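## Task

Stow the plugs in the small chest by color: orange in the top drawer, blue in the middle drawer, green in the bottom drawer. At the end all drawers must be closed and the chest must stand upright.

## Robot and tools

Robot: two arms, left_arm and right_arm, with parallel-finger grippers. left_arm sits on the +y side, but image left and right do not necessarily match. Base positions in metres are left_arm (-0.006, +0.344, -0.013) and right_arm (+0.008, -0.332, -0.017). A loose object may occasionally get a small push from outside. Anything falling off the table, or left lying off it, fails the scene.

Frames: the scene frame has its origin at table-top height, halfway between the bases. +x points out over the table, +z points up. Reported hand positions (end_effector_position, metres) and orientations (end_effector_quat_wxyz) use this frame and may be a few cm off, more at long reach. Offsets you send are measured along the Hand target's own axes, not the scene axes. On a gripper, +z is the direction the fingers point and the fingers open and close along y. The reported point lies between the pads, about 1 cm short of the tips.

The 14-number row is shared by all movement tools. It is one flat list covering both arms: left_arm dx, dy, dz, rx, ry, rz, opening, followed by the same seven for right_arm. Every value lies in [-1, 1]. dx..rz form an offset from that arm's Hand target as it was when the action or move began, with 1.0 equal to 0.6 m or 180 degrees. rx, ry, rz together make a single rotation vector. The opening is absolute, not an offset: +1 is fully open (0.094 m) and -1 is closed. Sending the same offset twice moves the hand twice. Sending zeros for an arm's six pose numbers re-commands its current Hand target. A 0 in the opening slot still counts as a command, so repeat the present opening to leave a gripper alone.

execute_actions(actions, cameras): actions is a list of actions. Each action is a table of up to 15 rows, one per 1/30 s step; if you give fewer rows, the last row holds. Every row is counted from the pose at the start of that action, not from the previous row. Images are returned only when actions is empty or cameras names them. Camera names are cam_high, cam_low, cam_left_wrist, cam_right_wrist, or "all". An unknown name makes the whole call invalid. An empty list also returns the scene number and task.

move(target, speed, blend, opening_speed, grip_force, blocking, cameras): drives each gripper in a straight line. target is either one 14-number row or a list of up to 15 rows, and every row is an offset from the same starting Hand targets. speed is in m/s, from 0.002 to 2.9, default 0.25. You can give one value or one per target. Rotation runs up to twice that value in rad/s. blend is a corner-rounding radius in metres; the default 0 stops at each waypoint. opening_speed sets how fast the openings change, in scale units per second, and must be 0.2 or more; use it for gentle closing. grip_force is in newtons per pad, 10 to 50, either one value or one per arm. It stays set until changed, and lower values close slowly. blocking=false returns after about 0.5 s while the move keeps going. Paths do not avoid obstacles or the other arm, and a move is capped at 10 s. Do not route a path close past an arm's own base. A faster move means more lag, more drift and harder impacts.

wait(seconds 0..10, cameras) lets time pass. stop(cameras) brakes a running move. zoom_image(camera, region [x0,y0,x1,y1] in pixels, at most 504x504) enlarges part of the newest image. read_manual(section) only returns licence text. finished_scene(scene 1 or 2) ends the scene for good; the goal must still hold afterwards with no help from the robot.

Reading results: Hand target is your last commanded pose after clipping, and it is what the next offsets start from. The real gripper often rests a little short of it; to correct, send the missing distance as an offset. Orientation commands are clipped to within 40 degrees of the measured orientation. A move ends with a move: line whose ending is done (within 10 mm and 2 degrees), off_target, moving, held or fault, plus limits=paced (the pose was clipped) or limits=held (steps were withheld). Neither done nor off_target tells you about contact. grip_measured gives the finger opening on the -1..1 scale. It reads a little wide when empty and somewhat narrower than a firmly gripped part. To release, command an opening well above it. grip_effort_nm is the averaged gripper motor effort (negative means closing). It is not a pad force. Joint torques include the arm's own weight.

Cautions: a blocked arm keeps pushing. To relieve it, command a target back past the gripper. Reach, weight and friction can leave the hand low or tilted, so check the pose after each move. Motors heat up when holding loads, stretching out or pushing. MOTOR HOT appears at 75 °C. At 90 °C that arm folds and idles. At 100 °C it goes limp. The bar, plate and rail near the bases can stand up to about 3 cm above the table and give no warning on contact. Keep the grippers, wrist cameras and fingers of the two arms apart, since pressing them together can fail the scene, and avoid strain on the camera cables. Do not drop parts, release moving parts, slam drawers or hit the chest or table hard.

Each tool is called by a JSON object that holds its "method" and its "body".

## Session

{"method": "execute_actions", "body": {"actions": []}}

{"method": "zoom_image", "body": {"camera": "cam_high", "region": [60, 120, 320, 380]}}

Scene clock: 0.00 s.
left_arm: end_effector_position=(+0.3929, +0.3761, +0.1170) grip_measured=+1.000 grip_effort_nm=n/a end_effector_quat_wxyz=(+0.620, -0.066, +0.781, +0.020) | right_arm: end_effector_position=(+0.4086, -0.3681, +0.0596) grip_measured=+1.000 grip_effort_nm=n/a end_effector_quat_wxyz=(+0.567, +0.059, +0.821, -0.036)
Joint positions: left_arm=[0.083 1.52 0.392 0.86 -0.048 -0.078 0.094] | right_arm=[-0.035 1.573 0.369 0.874 0.064 0.04 0.094]
Joint velocities: within noise
Joint torques (N m): no reading
Motor temperatures (°C): left_arm=[18 25 23 20 18 20 20] | right_arm=[18 21 24 20 16 20 19]
Heat: left arm: 25 °C; right arm: 24 °C.
Hand target: left_arm +0.3966, +0.3767, +0.1287; +0.633, -0.067, +0.771, +0.020 | right_arm +0.4131, -0.3686, +0.0715; +0.582, +0.059, +0.810, -0.036
Tool commands: left_gripper/opening=+1.0 right_gripper/opening=+1.0
camera_calibration:
cam_left_wrist: T_world_to_cam=[[0.175639, -0.984421, 0.00815506, 0.308588], [-0.800597, -0.147652, -0.580726, 0.450129], [0.572883, 0.0954692, -0.814058, -0.0398986], [0, 0, 0, 1]] pos_world=[0.329029, 0.374052, 0.226405]
cam_right_wrist: T_world_to_cam=[[-0.106474, -0.992524, -0.0596531, -0.309979], [-0.875299, 0.122023, -0.467934, 0.440522], [0.471715, 0.00239131, -0.881748, -0.0120045], [0, 0, 0, 1]] pos_world=[0.358246, -0.361387, 0.177059]

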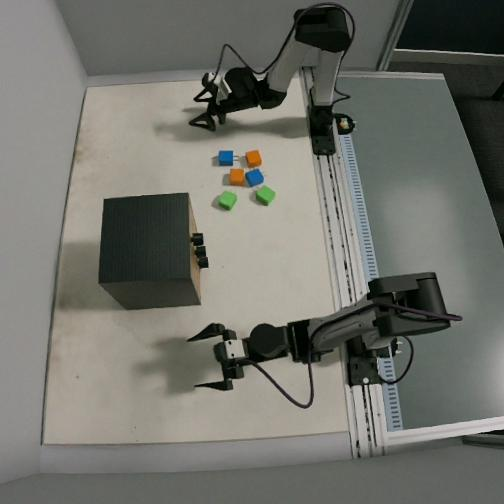

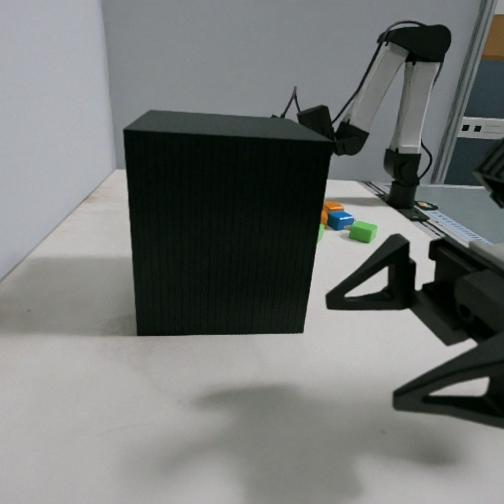

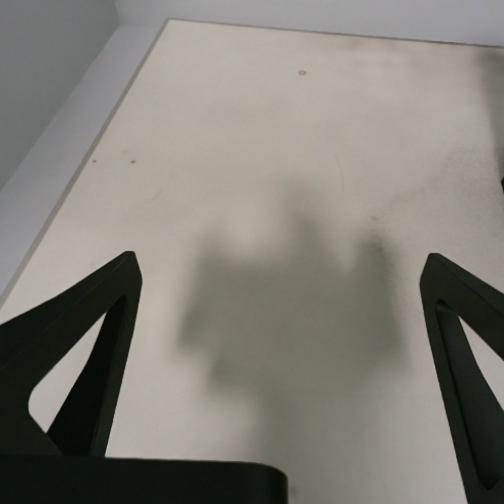

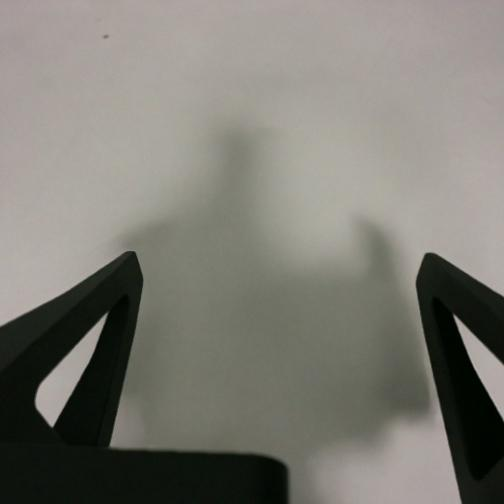

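Scaled by 1.938 from the camera's 504x504 image, which has a finer 720x720 frame.

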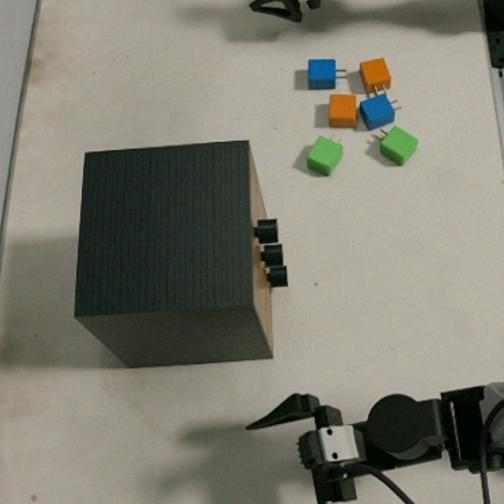

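{"method": "move", "body": {"target": [0.19,-0.396,-0.182,0.0354,0.0374,0.027,0.2,0.04,0.44,-0.409,0.0965,0.388,0.128,0.4], "cameras": ["all"]}}

Scene clock: 10.53 s.
left_arm: end_effector_position=(+0.2953, +0.1224, +0.0452) grip_measured=+0.202 grip_effort_nm=-0.12 end_effector_quat_wxyz=(+0.579, +0.017, +0.815, -0.001) | right_arm: end_effector_position=(+0.2115, -0.0802, +0.1258) grip_measured=+0.402 grip_effort_nm=-0.09 end_effector_quat_wxyz=(+0.003, +0.298, +0.955, -0.005)
Joint positions: left_arm=[-0.973 1.755 0.478 0.68 -0.871 -0.478 0.056] | right_arm=[0.951 1.74 1.598 -1.412 0.034 1.527 0.066]
Joint torques (N m): left_arm=[0.16 -6.87 6.5 1.79 -0.56 -0.22] | right_arm=[0.09 -6.22 8.88 0.15 -0.04 0.09]
Motor temperatures (°C): left_arm=[18 26 24 25 19 20 20] | right_arm=[18 22 25 22 16 20 19]
Heat: left arm: 26 °C; right arm: 25 °C.
Hand target: left_arm +0.2992, +0.1201, +0.0511; +0.588, +0.000, +0.809, +0.000 | right_arm +0.2114, -0.0746, +0.1304; -0.001, +0.300, +0.954, +0.000
Off the commanded pose: left_arm 0.008 m, 2 deg | right_arm 0.007 m, 1 deg.
move: done
camera_calibration:
cam_left_wrist: T_world_to_cam=[[0.0139498, -0.997733, -0.0658389, 0.129386], [-0.868866, 0.0204914, -0.494624, 0.288473], [0.494851, 0.064105, -0.86661, 0.011069], [0, 0, 0, 1]] pos_world=[0.243362, 0.122472, 0.160797]
cam_right_wrist: T_world_to_cam=[[-0.598425, -0.8002, -0.0395954, 0.0757096], [-0.621179, 0.432198, 0.653714, 0.0938086], [-0.505989, 0.415795, -0.755705, 0.362783], [0, 0, 0, 1]] pos_world=[0.287142, -0.130804, 0.215831]

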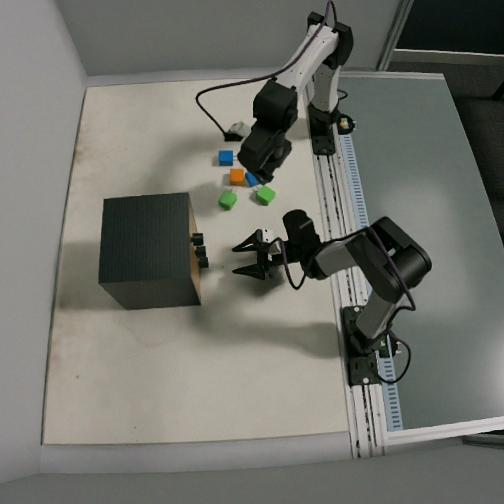

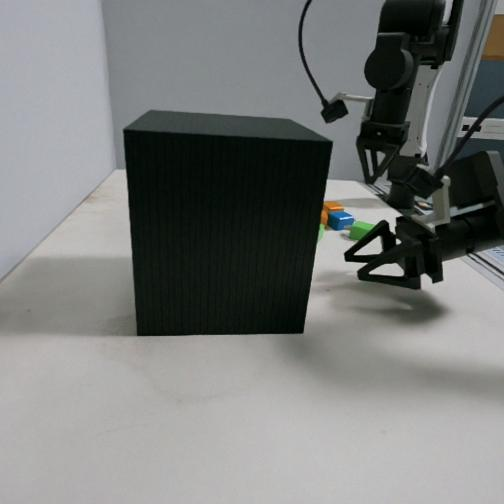

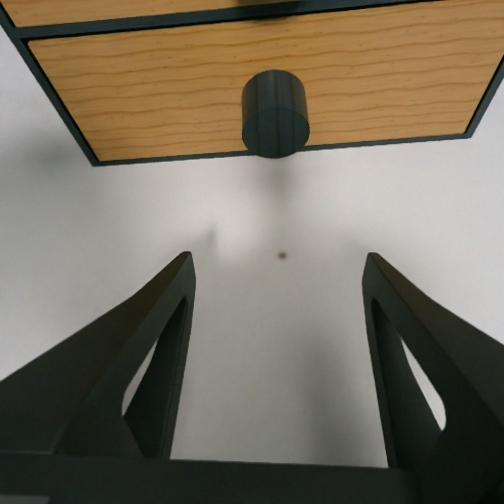

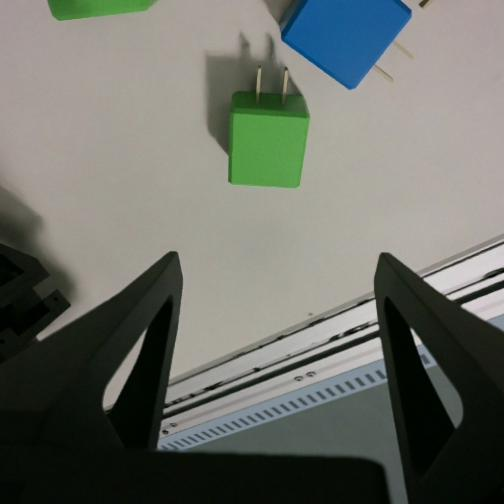

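{"method": "move", "body": {"target": [[-0.035,0,0.134,0,0,0,0.2,0.005,0.008,0.176,0,0,0,0.4],[-0.035,0,0.134,0,0,0,-1,0.005,0.008,0.176,0,0,0,-0.9],[0.029,0,-0.069,0,0,0,-1,0.005,0.008,-0.1,0,0,0,-0.9],[0.029,0,-0.069,0,0,0,0.2,0.005,0.008,-0.1,0,0,0,-0.9],[0.055,0,-0.149,0,0,0,0.2,0.005,0.008,-0.1,0,0,0,-0.9],[-0.043,0.25,-0.19,0,0,0,0.2,0.005,0.008,-0.1,0,0,0,-0.9]], "opening_speed": 1.5, "speed": 0.18, "cameras": ["all"]}}

Scene clock: 21.27 s.
left_arm: end_effector_position=(+0.1974, +0.2710, +0.1030) grip_measured=+0.198 grip_effort_nm=0.14 end_effector_quat_wxyz=(+0.583, +0.006, +0.813, +0.008) | right_arm: end_effector_position=(+0.2154, -0.0705, +0.1685) grip_measured=-0.208 grip_effort_nm=-1.02 end_effector_quat_wxyz=(+0.008, +0.299, +0.954, +0.013)
Joint positions: left_arm=[-0.991 0.346 0.151 -0.422 -0.914 -0.507 0.056] | right_arm=[0.962 1.771 1.807 -1.552 0.032 1.539 0.037]
Joint torques (N m): left_arm=[0.99 0.32 8.54 1.83 -0.13 0.04] | right_arm=[0.36 -11.07 8.46 0.22 -0.01 0.1]
Heat: left arm: 27 °C; right arm: 27 °C.
Hand target: left_arm +0.1987, +0.2700, +0.1110; +0.588, +0.000, +0.809, +0.000 | right_arm +0.2120, -0.0690, +0.1903; -0.001, +0.300, +0.954, +0.000
Off the commanded pose: left_arm 0.008 m, 1 deg | right_arm 0.022 m, 2 deg.
joint sent to its limit (right arm) — joint 4 (wrist pitch), lower limit. The joint targets are off in orientation, not in position.
move: off_target (right_arm); target 4's new opening was sent with left_arm's hand 0.013 m and 2 deg from that target
camera_calibration:
cam_left_wrist: T_world_to_cam=[[0.04247, -0.996741, -0.0685905, 0.277141], [-0.86423, -0.00220366, -0.503092, 0.235086], [0.501301, 0.0806443, -0.861506, 0.0938165], [0, 0, 0, 1]] pos_world=[0.144368, 0.26919, 0.218103]
cam_right_wrist: T_world_to_cam=[[-0.598632, -0.797259, -0.0775725, 0.0941309], [-0.634151, 0.41253, 0.653967, 0.0654995], [-0.48938, 0.440678, -0.752536, 0.390606], [0, 0, 0, 1]] pos_world=[0.289041, -0.124105, 0.258412]

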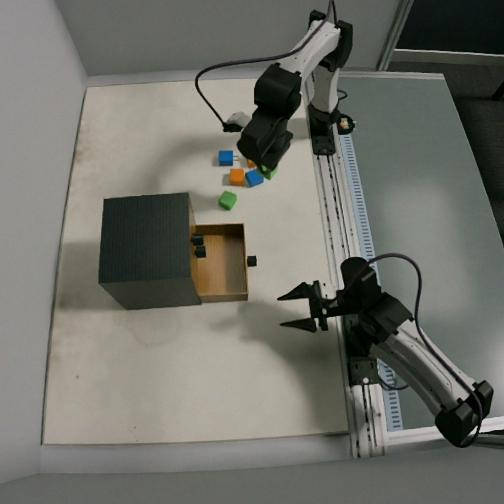

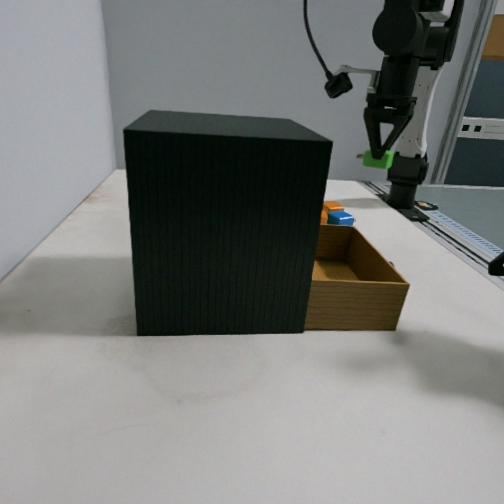

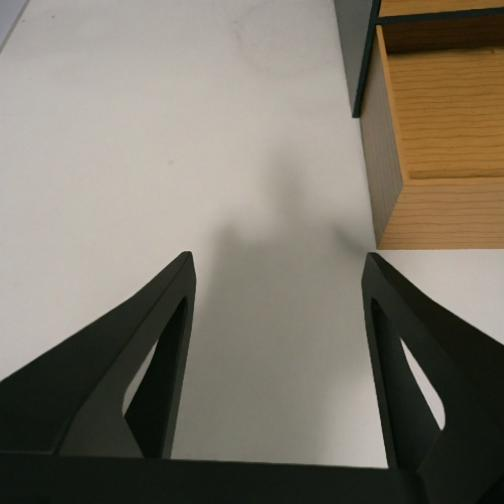

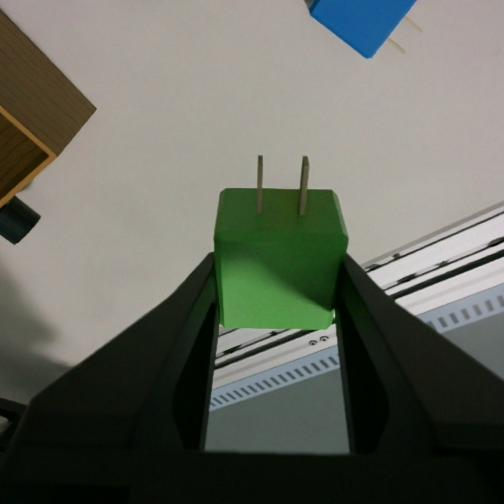

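{"method": "move", "body": {"target": [[0,0,0,0,0,0,0.2,0.087,0.387,0.05,-0.085,-0.2695,-0.182,-0.9],[0,0,0,0,0,0,0.2,0.041,0.417,0.175,-0.085,-0.2695,-0.182,-0.9],[0,0,0,0,0,0,0.2,0.041,0.417,0.175,-0.085,-0.2695,-0.182,0.1],[0,0,0,0,0,0,0.2,0.07,0.356,0.05,-0.085,-0.2695,-0.182,0.1],[0,0,0,0,0,0,0.2,-0.154,0.065,0.067,-0.148,-0.12,-0.551,0.4]], "opening_speed": 1.2, "blend": [0.02,0,0,0.03,0], "cameras": ["all"]}}

Scene clock: 32.53 s.
left_arm: end_effector_position=(+0.1973, +0.2710, +0.1028) grip_measured=+0.198 grip_effort_nm=0.14 end_effector_quat_wxyz=(+0.582, +0.007, +0.813, +0.009) | right_arm: end_effector_position=(+0.3056, -0.0943, +0.1291) grip_measured=+0.398 grip_effort_nm=0.10 end_effector_quat_wxyz=(+0.189, -0.528, +0.816, +0.137)
Joint positions: left_arm=[-0.991 0.346 0.151 -0.423 -0.914 -0.507 0.056] | right_arm=[0.592 1.58 1.343 -0.915 -0.26 -0.539 0.066]
Joint torques (N m): left_arm=[1.06 0.27 8.27 1.84 -0.16 0.1] | right_arm=[-0.59 -8.58 9.96 0.95 -0.31 -0.09]
Motor temperatures (°C): left_arm=[18 27 27 26 19 20 20] | right_arm=[18 29 28 21 16 20 20]
Heat: left arm: 27 °C; right arm: 29 °C.
Hand target: left_arm +0.1987, +0.2700, +0.1110; +0.588, +0.000, +0.809, +0.000 | right_arm +0.3099, -0.0899, +0.1501; +0.216, -0.532, +0.806, +0.144
Off the commanded pose: left_arm 0.008 m, 2 deg | right_arm 0.022 m, 3 deg.
move: off_target (right_arm); target 3's new opening was sent with right_arm's hand 0.024 m and 2 deg from that target; target 5's new opening was sent with right_arm's hand 0.022 m and 3 deg from that target
camera_calibration:
cam_left_wrist: T_world_to_cam=[[0.0421904, -0.996694, -0.069436, 0.277334], [-0.864616, -0.00159702, -0.502431, 0.23482], [0.500659, 0.0812332, -0.861825, 0.0935966], [0, 0, 0, 1]] pos_world=[0.144468, 0.269189, 0.217902]
cam_right_wrist: T_world_to_cam=[[0.906971, -0.413037, -0.0824893, -0.297121], [-0.382948, -0.890189, 0.246808, 0.0112125], [-0.175372, -0.192259, -0.965547, 0.287359], [0, 0, 0, 1]] pos_world=[0.324169, -0.0574937, 0.250182]

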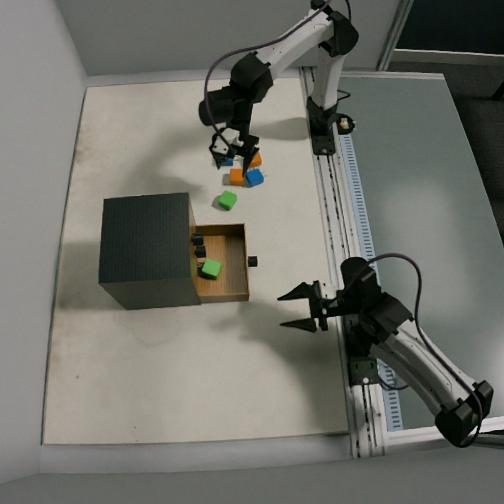

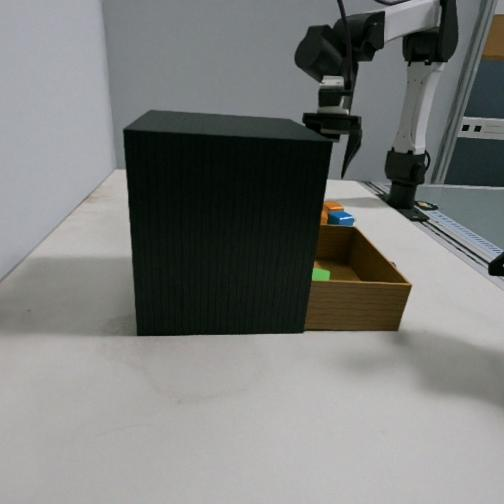

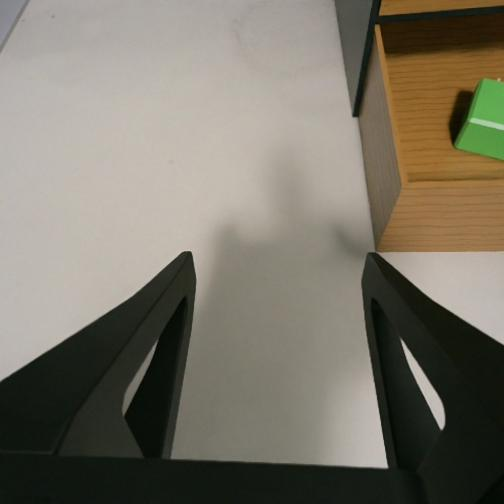

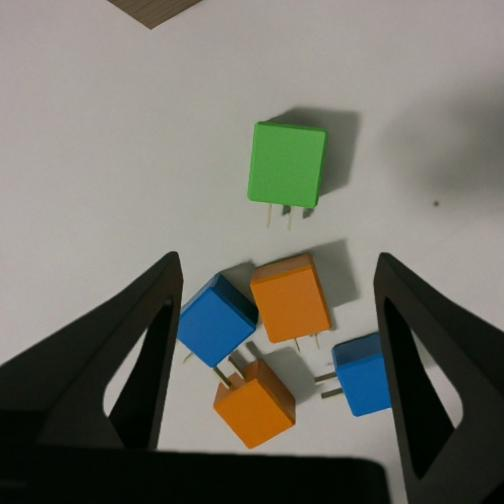

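{"method": "move", "body": {"target": [[0,0,0,0,0,0,0.2,0.044,-0.006,0.184,0.014,0,0.024,0.4],[0,0,0,0,0,0,0.2,0.044,-0.006,0.184,0.014,0,0.024,-0.9],[0,0,0,0,0,0,0.2,-0.058,-0.003,-0.1,0.014,0,0.024,-0.9],[0,0,0,0,0,0,0.2,-0.231,0.141,0.095,0.241,-0.098,0.285,-0.9],[0,0,0,0,0,0,0.2,-0.19,0.072,0.225,0.241,-0.098,0.285,-0.9]], "opening_speed": 1.5, "blend": [0,0,0.03,0.02,0], "cameras": ["cam_right_wrist","cam_high"]}}

Scene clock: 41.43 s.
left_arm: end_effector_position=(+0.1973, +0.2710, +0.1028) grip_measured=+0.198 grip_effort_nm=0.14 end_effector_quat_wxyz=(+0.582, +0.007, +0.813, +0.009) | right_arm: end_effector_position=(+0.3359, +0.0732, +0.0862) grip_measured=-0.319 grip_effort_nm=-1.02 end_effector_quat_wxyz=(+0.415, +0.000, +0.910, -0.012)
Joint positions: left_arm=[-0.991 0.346 0.151 -0.423 -0.914 -0.507 0.056] | right_arm=[1.167 2.164 1.762 -0.712 0.795 0.945 0.032]
Joint torques (N m): left_arm=[1.11 0.08 8.49 1.84 -0.21 0.06] | right_arm=[0.29 -11.22 7.12 1.16 0.38 -0.04]
Heat: left arm: 29 °C; right arm: 30 °C.
Hand target: left_arm +0.1987, +0.2700, +0.1110; +0.588, +0.000, +0.809, +0.000 | right_arm +0.3356, +0.0799, +0.0903; +0.423, +0.000, +0.906, -0.001
Off the commanded pose: left_arm 0.008 m, 2 deg | right_arm 0.008 m, 2 deg.
move: done
camera_calibration:
cam_right_wrist: T_world_to_cam=[[0.00225805, -0.999313, -0.0369868, 0.0838486], [-0.990938, 0.0027313, -0.134291, 0.354264], [0.1343, 0.0369548, -0.990251, 0.164843], [0, 0, 0, 1]] pos_world=[0.328726, 0.0767317, 0.213912]
Images, in order (width x height): cam_high 504x504, cam_right_wrist 504x504.

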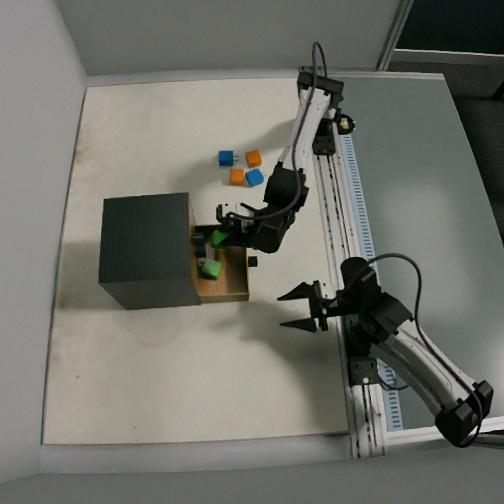

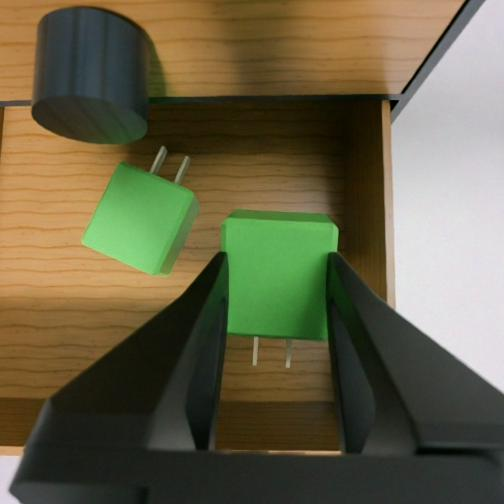

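{"method": "move", "body": {"target": [[0,0,0,0,0,0,0.2,0,0,0,0,0,0,0.1],[0,0,0,0,0,0,0.2,-0.067,-0.033,-0.154,0,0,0,0.1],[0,0,0,0,0,0,0.2,-0.042,-0.482,-0.079,0,0.278,0,0.1],[0.097,-0.25,0.014,0,0,0,-1,-0.042,-0.482,-0.079,0,0.278,0,0.1]], "opening_speed": 1.2, "blend": [0,0.03,0,0], "cameras": ["all"]}}

Scene clock: 50.60 s.
left_arm: end_effector_position=(+0.1856, +0.1250, +0.0454) grip_measured=-0.995 grip_effort_nm=-0.26 end_effector_quat_wxyz=(+0.576, +0.015, +0.818, +0.005) | right_arm: end_effector_position=(+0.3122, -0.2131, +0.1356) grip_measured=+0.098 grip_effort_nm=0.10 end_effector_quat_wxyz=(-0.002, +0.005, +1.000, -0.009)
Joint positions: left_arm=[-1.405 1.583 0.493 -0.092 -1.161 -1.14 0] | right_arm=[0.419 1.745 1.655 -1.458 0.024 0.4 0.052]
Joint torques (N m): left_arm=[0.55 -5.18 6.67 1.01 -0.74 -0.09] | right_arm=[-0.25 -6.48 8.9 0.23 -0.09 -0.08]
Heat: left arm: 30 °C; right arm: 31 °C.
Hand target: left_arm +0.1888, +0.1201, +0.0529; +0.588, +0.000, +0.809, +0.000 | right_arm +0.3152, -0.2092, +0.1407; +0.000, +0.001, +1.000, -0.001
Off the commanded pose: left_arm 0.010 m, 3 deg | right_arm 0.007 m, 1 deg.
move: off_target (left_arm); target 4's new opening was sent with left_arm's hand 0.010 m and 3 deg from that target
camera_calibration:
cam_left_wrist: T_world_to_cam=[[0.0235444, -0.996941, -0.0745302, 0.131954], [-0.872673, 0.0158762, -0.488047, 0.194243], [0.487737, 0.0765312, -0.86963, 0.0652605], [0, 0, 0, 1]] pos_world=[0.134574, 0.123472, 0.161387]
cam_right_wrist: T_world_to_cam=[[-0.0474212, -0.998437, -0.0295839, -0.18573], [-0.748098, 0.0158746, 0.663399, 0.156988], [-0.661892, 0.0535908, -0.747681, 0.446809], [0, 0, 0, 1]] pos_world=[0.404374, -0.211876, 0.22443]

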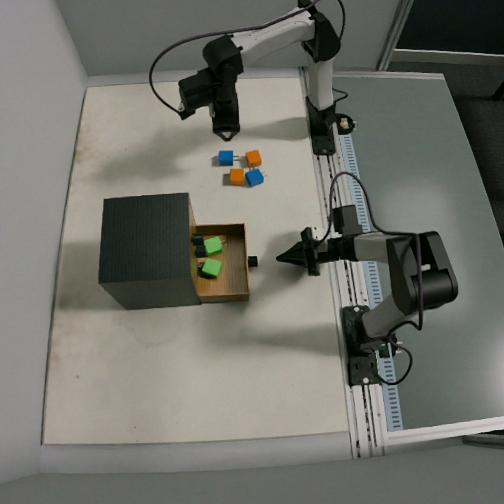

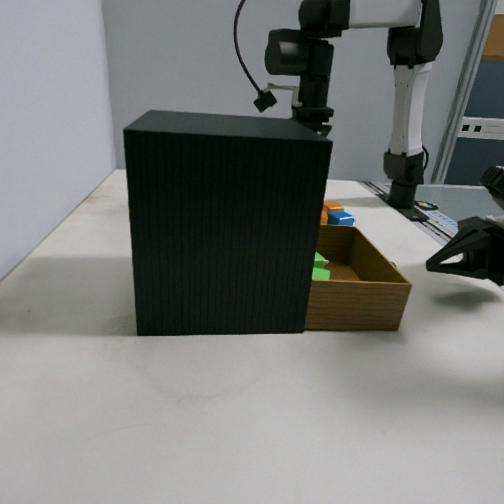

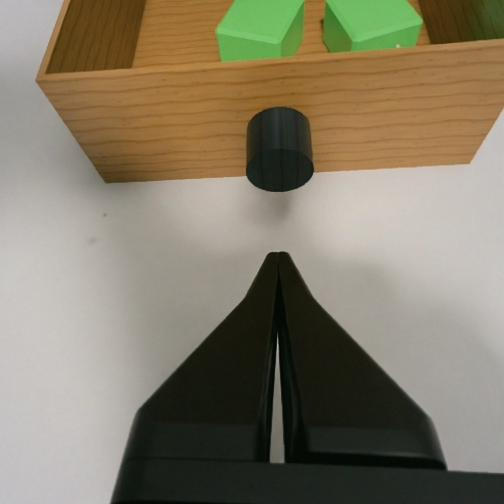

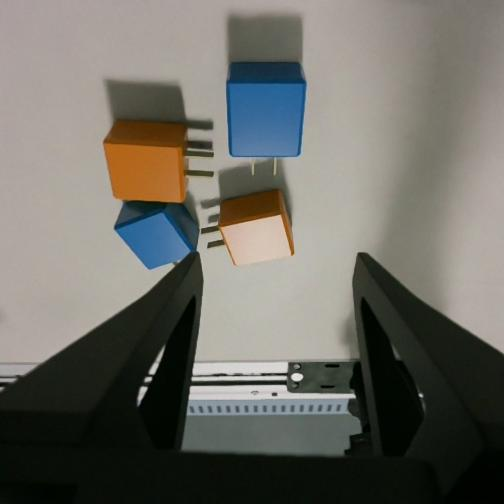

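{"method": "move", "body": {"target": [[-0.084,-0.007,0.3,0,0,0,-1,-0.0125,0.007,0.193,0,0,0,0.1],[-0.084,-0.007,0.3,0,0,0,-1,-0.0125,0.007,0.193,0,0,0,-0.9],[-0.062,0,0.19,0,0,0,-1,-0.0125,0.007,-0.133,0,0,0,-0.9],[-0.232,0.003,0.082,0,0,0,0.1,-0.0125,0.007,-0.133,0,0,0,-0.9],[-0.155,0.003,0.125,0,0,0,0.1,-0.0125,0.007,-0.133,0,0,0,-0.9]], "opening_speed": 1.5, "speed": [0.12,0.2,0.2,0.25,0.2], "cameras": ["all"]}}

Scene clock: 60.63 s.
left_arm: end_effector_position=(+0.2848, +0.1208, +0.1178) grip_measured=+0.097 grip_effort_nm=0.14 end_effector_quat_wxyz=(+0.584, +0.006, +0.812, +0.001) | right_arm: end_effector_position=(+0.3257, -0.2081, +0.2023) grip_measured=-0.212 grip_effort_nm=-1.02 end_effector_quat_wxyz=(+0.070, +0.005, +0.997, +0.022)
Joint positions: left_arm=[-1.009 1.462 0.595 0.251 -0.921 -0.522 0.052] | right_arm=[0.419 1.71 1.875 -1.556 0.023 0.398 0.037]
Joint torques (N m): left_arm=[1.51 -5.64 6.2 2.08 -0.26 0.09] | right_arm=[0.27 -9.69 8.28 0.54 -0.07 -0.03]
Heat: left arm: 30 °C; right arm: 31 °C.
Hand target: left_arm +0.2888, +0.1218, +0.1183; +0.588, +0.000, +0.809, +0.000 | right_arm +0.3227, -0.2048, +0.2206; +0.000, +0.000, +1.000, -0.001
Off the commanded pose: left_arm 0.004 m, 1 deg | right_arm 0.019 m, 9 deg.
joint sent to its limit (right arm) — joint 4 (wrist pitch), lower limit. The joint targets are off in orientation, not in position.
move: off_target (right_arm); target 4's new opening was sent with left_arm's hand 0.018 m and 3 deg from that target
camera_calibration:
cam_left_wrist: T_world_to_cam=[[0.0350573, -0.997847, -0.0554278, 0.12542], [-0.862514, -0.00219417, -0.506028, 0.317662], [0.504817, 0.0655472, -0.860734, 0.0755335], [0, 0, 0, 1]] pos_world=[0.231461, 0.120896, 0.232712]
cam_right_wrist: T_world_to_cam=[[-0.0378239, -0.99461, -0.0965435, -0.166753], [-0.836251, -0.0213841, 0.54793, 0.167087], [-0.547041, 0.101459, -0.830935, 0.494751], [0, 0, 0, 1]] pos_world=[0.404068, -0.212479, 0.303455]

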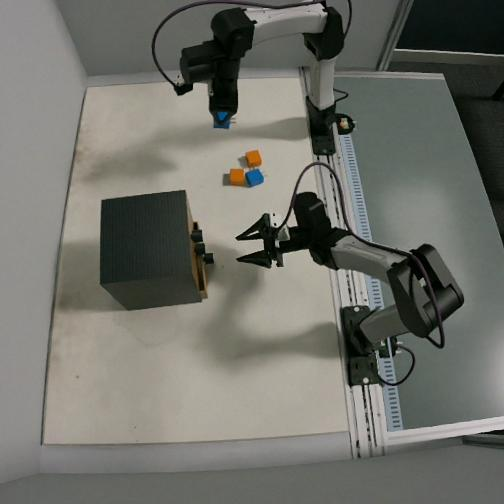

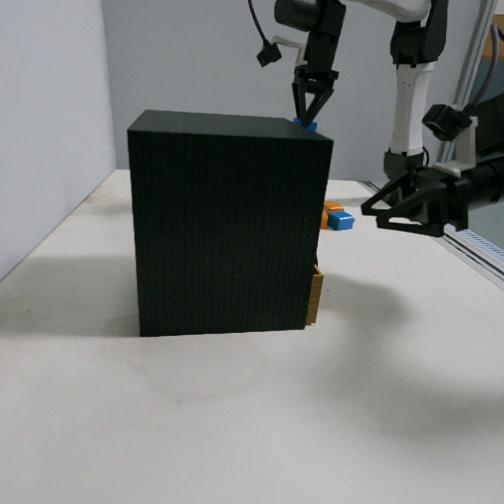

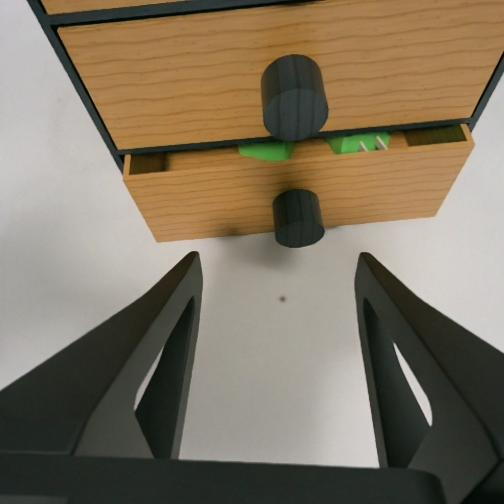

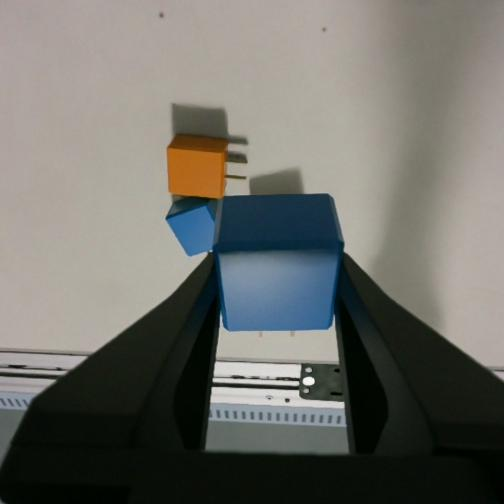

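{"method": "move", "body": {"target": [[0.116,-0.02,0.02,0,0,0,-1,0,0,0,0,0,0,-0.9],[0.069,-0.023,0.192,0,0,0,-1,0,0,0,0,0,0,-0.9]], "speed": [0.25,0.12], "cameras": ["cam_left_wrist","cam_low"]}}

Scene clock: 64.37 s.
left_arm: end_effector_position=(+0.3721, +0.1133, +0.0326) grip_measured=-0.995 grip_effort_nm=-0.26 end_effector_quat_wxyz=(+0.573, +0.013, +0.820, +0.016) | right_arm: end_effector_position=(+0.3257, -0.2081, +0.2023) grip_measured=-0.212 grip_effort_nm=-1.02 end_effector_quat_wxyz=(+0.070, +0.005, +0.997, +0.022)
Joint positions: left_arm=[-0.794 1.978 0.707 0.736 -0.744 -0.356 0] | right_arm=[0.419 1.71 1.875 -1.556 0.023 0.398 0.037]
Joint torques (N m): left_arm=[1.92 -8.99 7.43 2.41 -0.11 0.11] | right_arm=[0.27 -9.68 8.28 0.54 -0.07 -0.03]
Heat: left arm: 30 °C; right arm: 31 °C.
Hand target: left_arm +0.3857, +0.1081, +0.0433; +0.588, +0.000, +0.809, +0.000 | right_arm +0.3227, -0.2048, +0.2206; +0.000, +0.000, +1.000, -0.001
Off the commanded pose: left_arm 0.018 m, 3 deg | right_arm 0.019 m, 8 deg.
joint sent to its limit (right arm) — joint 4 (wrist pitch), lower limit. The joint targets are off in orientation, not in position.
move: off_target (left_arm, right_arm)
camera_calibration:
cam_left_wrist: T_world_to_cam=[[0.0395976, -0.995264, -0.0887805, 0.109325], [-0.876277, 0.00810901, -0.48174, 0.352895], [0.480178, 0.096872, -0.871805, -0.0353703], [0, 0, 0, 1]] pos_world=[0.321889, 0.109372, 0.148874]
Images, in order (width x height): cam_low 504x504, cam_left_wrist 504x504.

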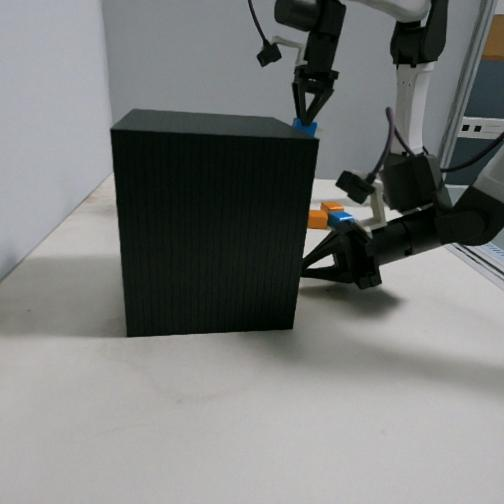

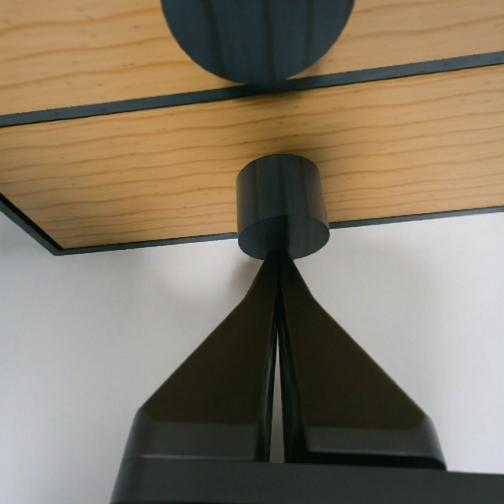

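{"method": "move", "body": {"target": [[0.031,0,-0.095,0,0,0,-1,0,0,0,0,0,0,-0.9],[-0.157,0.012,-0.202,0,0,0,0.1,0,0,0,0,0,0,-0.9],[-0.076,0.012,-0.175,0,0,0,0.1,0,0,0,0,0,0,-0.9]], "blend": [0.02,0,0], "cameras": ["cam_left_wrist"]}}

Scene clock: 68.80 s.
left_arm: end_effector_position=(+0.2987, +0.1165, +0.1160) grip_measured=+0.097 grip_effort_nm=0.14 end_effector_quat_wxyz=(+0.579, +0.012, +0.815, +0.004) | right_arm: end_effector_position=(+0.3257, -0.2081, +0.2023) grip_measured=-0.212 grip_effort_nm=-1.02 end_effector_quat_wxyz=(+0.070, +0.005, +0.997, +0.022)
Joint positions: left_arm=[-0.97 1.508 0.631 0.271 -0.882 -0.486 0.052] | right_arm=[0.419 1.71 1.875 -1.556 0.023 0.398 0.037]
Joint torques (N m): left_arm=[-0.06 -6.28 6.2 2.13 -0.38 -0.08] | right_arm=[0.27 -9.68 8.28 0.54 -0.07 -0.03]
Heat: left arm: 30 °C; right arm: 31 °C.
Hand target: left_arm +0.2998, +0.1151, +0.1191; +0.588, +0.000, +0.809, +0.000 | right_arm +0.3227, -0.2048, +0.2206; +0.000, +0.000, +1.000, -0.001
Off the commanded pose: left_arm 0.004 m, 2 deg | right_arm 0.019 m, 8 deg.
joint sent to its limit (right arm) — joint 4 (wrist pitch), lower limit. The joint targets are off in orientation, not in position.
move: off_target (right_arm); target 2's new opening was sent with left_arm's hand 0.020 m and 4 deg from that target
camera_calibration:
cam_left_wrist: T_world_to_cam=[[0.0286319, -0.997241, -0.0684879, 0.123958], [-0.868816, 0.00905427, -0.495053, 0.328003], [0.494307, 0.0736777, -0.866159, 0.0701107], [0, 0, 0, 1]] pos_world=[0.246769, 0.11548, 0.231596]
Images, in order (width x height): cam_left_wrist 504x504.

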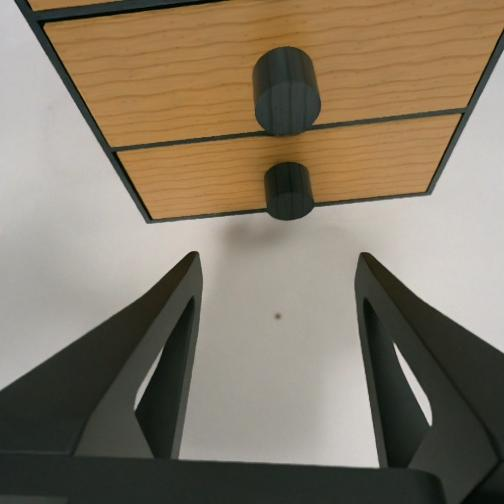

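{"method": "move", "body": {"target": [[-0.05,-0.009,0.154,0,0,0,0.1,0,0,0,0,0,0,-0.9],[-0.05,-0.009,0.154,0,0,0,-1,0,0,0,0,0,0,-0.9],[0.014,-0.009,-0.044,0,0,0,-1,0,0,0,0,0,0,-0.9],[0.014,-0.009,-0.044,0,0,0,0.1,0,0,0,0,0,0,-0.9],[0.04,-0.009,-0.124,0,0,0,0.1,0,0,0,0,0,0,-0.9],[0.036,0.258,-0.163,0,0,0,0.1,0,0,0,0,0,0,-0.9]], "opening_speed": 1.5, "speed": 0.18, "cameras": ["cam_high","cam_low"]}}

Scene clock: 77.77 s.
left_arm: end_effector_position=(+0.1995, +0.2694, +0.1271) grip_measured=+0.097 grip_effort_nm=0.14 end_effector_quat_wxyz=(+0.586, +0.003, +0.810, +0.003) | right_arm: end_effector_position=(+0.3257, -0.2081, +0.2023) grip_measured=-0.212 grip_effort_nm=-1.02 end_effector_quat_wxyz=(+0.070, +0.005, +0.997, +0.022)
Joint positions: left_arm=[-0.969 0.364 0.234 -0.457 -0.897 -0.488 0.052] | right_arm=[0.419 1.71 1.875 -1.556 0.023 0.398 0.037]
Joint torques (N m): left_arm=[1.18 0.28 6.9 1.93 -0.23 0.08] | right_arm=[0.28 -9.7 8.27 0.54 -0.07 -0.03]
Heat: left arm: 30 °C; right arm: 31 °C.
Hand target: left_arm +0.2001, +0.2700, +0.1288; +0.588, +0.000, +0.809, +0.000 | right_arm +0.3227, -0.2048, +0.2206; +0.000, +0.000, +1.000, -0.001
Off the commanded pose: left_arm 0.002 m, 1 deg | right_arm 0.019 m, 8 deg.
joint sent to its limit (right arm) — joint 4 (wrist pitch), lower limit. The joint targets are off in orientation, not in position.
move: off_target (right_arm); target 2's new opening was sent with left_arm's hand 0.016 m and 2 deg from that target; target 4's new opening was sent with left_arm's hand 0.018 m and 3 deg from that target
Images, in order (width x height): cam_high 504x504, cam_low 504x504.

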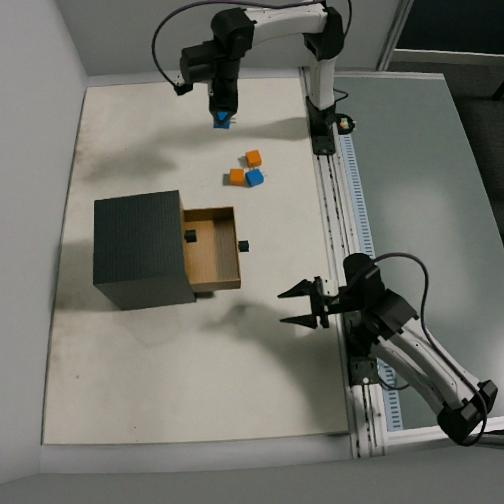

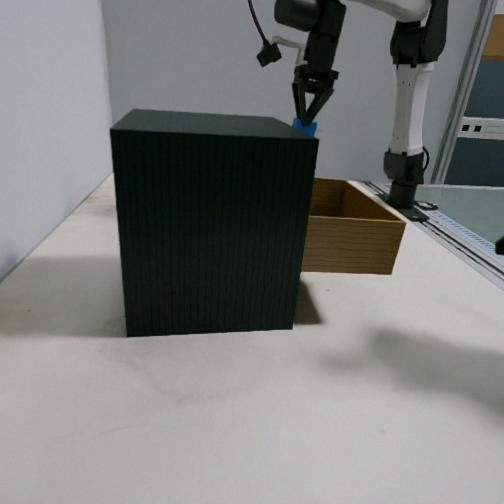

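{"method": "move", "body": {"target": [[0,0,0,0,0,0,0.1,0.013,0.575,-0.017,0,-0.278,0,-0.9],[0,0,0,0,0,0,0.1,-0.053,0.575,0.105,0,-0.278,0,-0.9],[0,0,0,0,0,0,0.1,-0.053,0.575,0.105,0,-0.278,0,0.1],[0,0,0,0,0,0,0.1,0.02,0.541,-0.017,0,-0.278,0,0.1],[0,0,0,0,0,0,0.1,0.142,0.113,0.133,0,0,-0.122,0.2]], "opening_speed": 1.2, "blend": [0.02,0,0,0.03,0], "cameras": ["cam_high","cam_right_wrist"]}}

Scene clock: 86.87 s.
left_arm: end_effector_position=(+0.1994, +0.2694, +0.1270) grip_measured=+0.097 grip_effort_nm=0.14 end_effector_quat_wxyz=(+0.586, +0.003, +0.811, +0.003) | right_arm: end_effector_position=(+0.2424, -0.1348, +0.1277) grip_measured=+0.198 grip_effort_nm=0.10 end_effector_quat_wxyz=(-0.011, -0.187, +0.982, -0.015)
Joint positions: left_arm=[-0.969 0.364 0.234 -0.458 -0.896 -0.487 0.052] | right_arm=[0.759 1.693 1.554 -1.439 0.035 0.353 0.056]
Joint torques (N m): left_arm=[0.95 0.13 6.72 1.84 -0.19 0.07] | right_arm=[-0.46 -10.85 5.87 0.19 -0.1 -0.08]
Heat: left arm: 30 °C; right arm: 33 °C.
Hand target: left_arm +0.2001, +0.2700, +0.1288; +0.588, +0.000, +0.809, +0.000 | right_arm +0.2375, -0.1371, +0.1407; -0.001, -0.190, +0.982, -0.001
Off the commanded pose: left_arm 0.002 m, 1 deg | right_arm 0.014 m, 2 deg.
elbow stopped short (right arm): the move would have taken joint 3 (elbow) straighter than the controller allows.
move: off_target (right_arm); target 3's new opening was sent with right_arm's hand 0.015 m and 2 deg from that target; target 5's new opening was sent with right_arm's hand 0.014 m and 2 deg from that target
camera_calibration:
cam_right_wrist: T_world_to_cam=[[0.332387, -0.942912, -0.0208684, -0.196697], [-0.686255, -0.256972, 0.680455, 0.0548602], [-0.646972, -0.211853, -0.732492, 0.349164], [0, 0, 0, 1]] pos_world=[0.328927, -0.0973994, 0.214325]
Images, in order (width x height): cam_high 504x504, cam_right_wrist 504x504.

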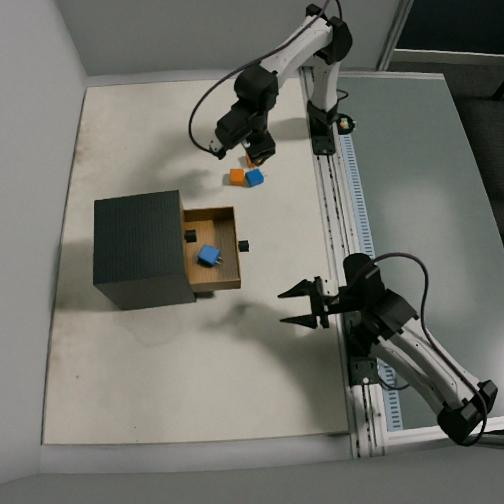

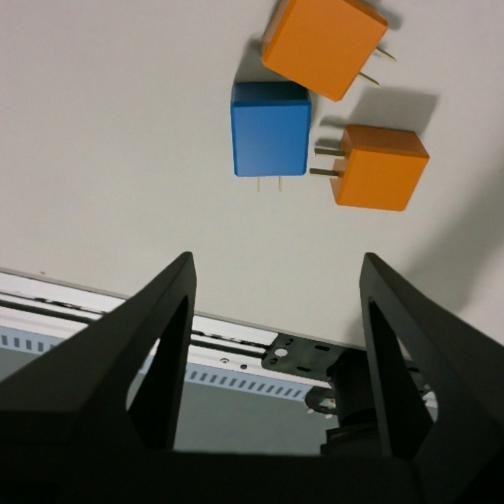

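{"method": "move", "body": {"target": [[0,0,0,0,0,0,0.1,0.001,0.002,0.166,0,0,0,0.2],[0,0,0,0,0,0,0.1,0.001,0.002,0.166,0,0,0,-0.9],[0,0,0,0,0,0,0.1,0.001,0.002,-0.13,0,0,0,-0.9],[0,0,0,0,0,0,0.1,-0.226,0.281,-0.15,0.053,-0.274,0.1137,-0.9],[0,0,0,0,0,0,0.1,-0.307,0.248,-0.028,0.053,-0.274,0.1137,-0.9]], "opening_speed": 1.2, "blend": [0,0,0.03,0.02,0], "cameras": ["cam_high","cam_right_wrist"]}}

Scene clock: 97.97 s.
left_arm: end_effector_position=(+0.1994, +0.2694, +0.1270) grip_measured=+0.097 grip_effort_nm=0.14 end_effector_quat_wxyz=(+0.586, +0.003, +0.811, +0.003) | right_arm: end_effector_position=(+0.3546, +0.0641, +0.1561) grip_measured=-0.898 grip_effort_nm=-0.08 end_effector_quat_wxyz=(+0.419, +0.002, +0.908, -0.009)
Joint positions: left_arm=[-0.969 0.364 0.234 -0.458 -0.896 -0.487 0.052] | right_arm=[1.127 2.131 1.979 -0.916 0.782 0.894 0.005]
Joint torques (N m): left_arm=[1.2 0.18 7.19 1.87 -0.16 0.07] | right_arm=[0.25 -11.11 6.53 1.2 0.29 -0.05]
Motor temperatures (°C): left_arm=[18 27 30 27 19 20 20] | right_arm=[18 34 30 21 16 20 20]
Heat: left arm: 30 °C; right arm: 34 °C.
Hand target: left_arm +0.2001, +0.2700, +0.1288; +0.588, +0.000, +0.809, +0.000 | right_arm +0.3528, +0.0698, +0.1568; +0.422, -0.001, +0.907, -0.001
Off the commanded pose: left_arm 0.002 m, 1 deg | right_arm 0.006 m, 1 deg.
move: done
camera_calibration:
cam_right_wrist: T_world_to_cam=[[0.000436878, -0.999055, -0.043453, 0.0790471], [-0.989618, 0.00581308, -0.143602, 0.382995], [0.143719, 0.0430646, -0.988681, 0.227958], [0, 0, 0, 1]] pos_world=[0.346222, 0.0669292, 0.283811]
Images, in order (width x height): cam_high 504x504, cam_right_wrist 504x504.

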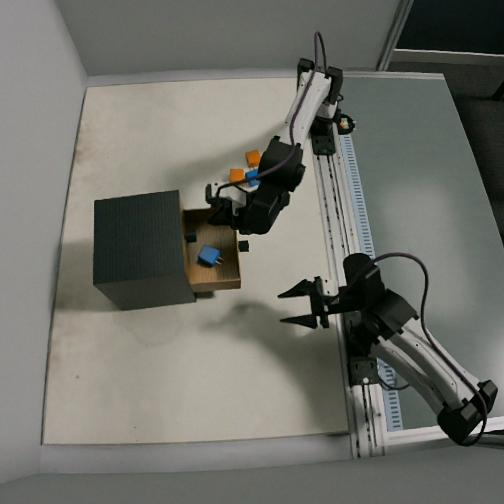

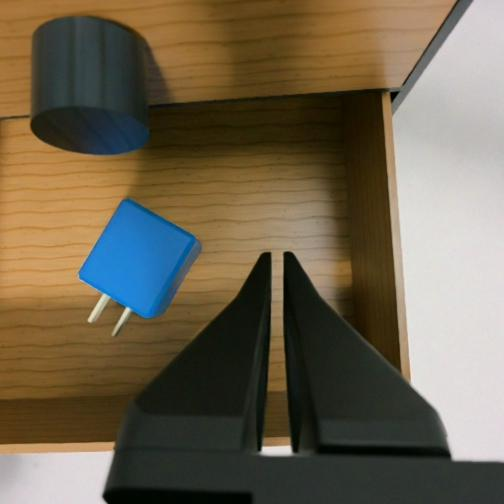

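{"method": "move", "body": {"target": [[0,0,0,0,0,0,0.1,-0.042,-0.05,-0.144,0,0,0,-0.9],[0,0,0,0,0,0,0.1,0.149,-0.345,-0.126,-0.053,0.274,-0.1137,0.2]], "blend": [0.03,0], "cameras": ["cam_right_wrist"]}}

Scene clock: 102.57 s.
left_arm: end_effector_position=(+0.1994, +0.2694, +0.1270) grip_measured=+0.097 grip_effort_nm=0.14 end_effector_quat_wxyz=(+0.586, +0.003, +0.811, +0.003) | right_arm: end_effector_position=(+0.2422, -0.1351, +0.1248) grip_measured=+0.198 grip_effort_nm=0.10 end_effector_quat_wxyz=(-0.011, -0.188, +0.982, -0.015)
Joint positions: left_arm=[-0.969 0.364 0.234 -0.458 -0.896 -0.487 0.052] | right_arm=[0.759 1.69 1.54 -1.427 0.035 0.352 0.056]
Joint torques (N m): left_arm=[1.13 0.28 7.1 1.92 -0.18 0.04] | right_arm=[-0.53 -10.81 5.91 0.19 -0.1 -0.08]
Heat: left arm: 30 °C; right arm: 34 °C.
Hand target: left_arm +0.2001, +0.2700, +0.1288; +0.588, +0.000, +0.809, +0.000 | right_arm +0.2376, -0.1373, +0.1377; -0.001, -0.190, +0.982, -0.001
Off the commanded pose: left_arm 0.002 m, 1 deg | right_arm 0.014 m, 2 deg.
move: off_target (right_arm); target 2's new opening was sent with right_arm's hand 0.014 m and 2 deg from that target
camera_calibration:
cam_right_wrist: T_world_to_cam=[[0.33302, -0.942687, -0.0209305, -0.197114], [-0.686053, -0.257468, 0.680471, 0.0564326], [-0.646861, -0.212251, -0.732476, 0.346703], [0, 0, 0, 1]] pos_world=[0.328627, -0.0976991, 0.211425]
Images, in order (width x height): cam_right_wrist 504x504.

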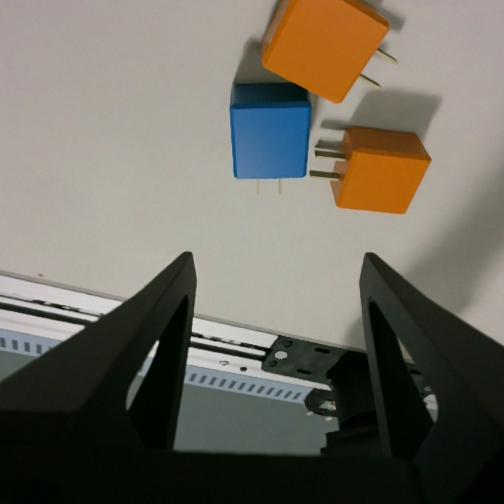

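{"method": "move", "body": {"target": [[0,0,0,0,0,0,0.1,-0.007,0.002,0.18,0,0,0,0.2],[0,0,0,0,0,0,0.1,-0.007,0.002,0.18,0,0,0,-0.9]], "opening_speed": 1.2, "cameras": ["cam_right_wrist"]}}

Scene clock: 105.73 s.
left_arm: end_effector_position=(+0.1994, +0.2694, +0.1270) grip_measured=+0.097 grip_effort_nm=0.14 end_effector_quat_wxyz=(+0.586, +0.003, +0.811, +0.003) | right_arm: end_effector_position=(+0.2404, -0.1368, +0.0326) grip_measured=-0.234 grip_effort_nm=-1.03 end_effector_quat_wxyz=(+0.002, -0.188, +0.982, -0.007)
Joint positions: left_arm=[-0.969 0.364 0.234 -0.458 -0.896 -0.487 0.052] | right_arm=[0.751 1.695 1.176 -1.026 0.034 0.343 0.036]
Joint torques (N m): left_arm=[0.98 0.24 6.8 1.85 -0.21 0.11] | right_arm=[-0.69 -6.02 5.81 0.46 -0.1 -0.07]
Heat: left arm: 31 °C; right arm: 34 °C.
Hand target: left_arm +0.2001, +0.2700, +0.1288; +0.588, +0.000, +0.809, +0.000 | right_arm +0.2410, -0.1350, +0.0296; -0.001, -0.190, +0.982, -0.001
Off the commanded pose: left_arm 0.002 m, 1 deg | right_arm 0.004 m, 1 deg.
move: done
camera_calibration:
cam_right_wrist: T_world_to_cam=[[0.334807, -0.941684, -0.0336952, -0.199943], [-0.70095, -0.272796, 0.658978, 0.119731], [-0.629741, -0.197012, -0.751407, 0.276239], [0, 0, 0, 1]] pos_world=[0.324827, -0.101199, 0.121931]
Images, in order (width x height): cam_right_wrist 504x504.

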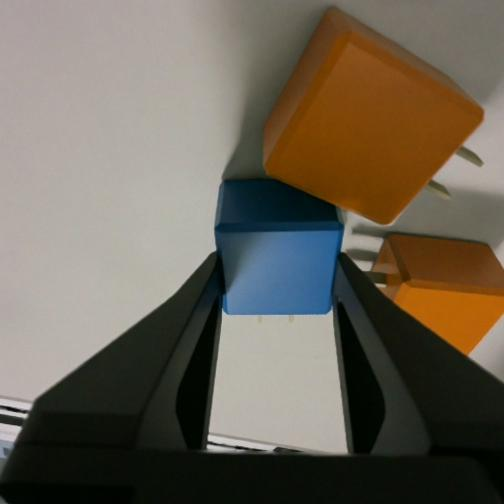

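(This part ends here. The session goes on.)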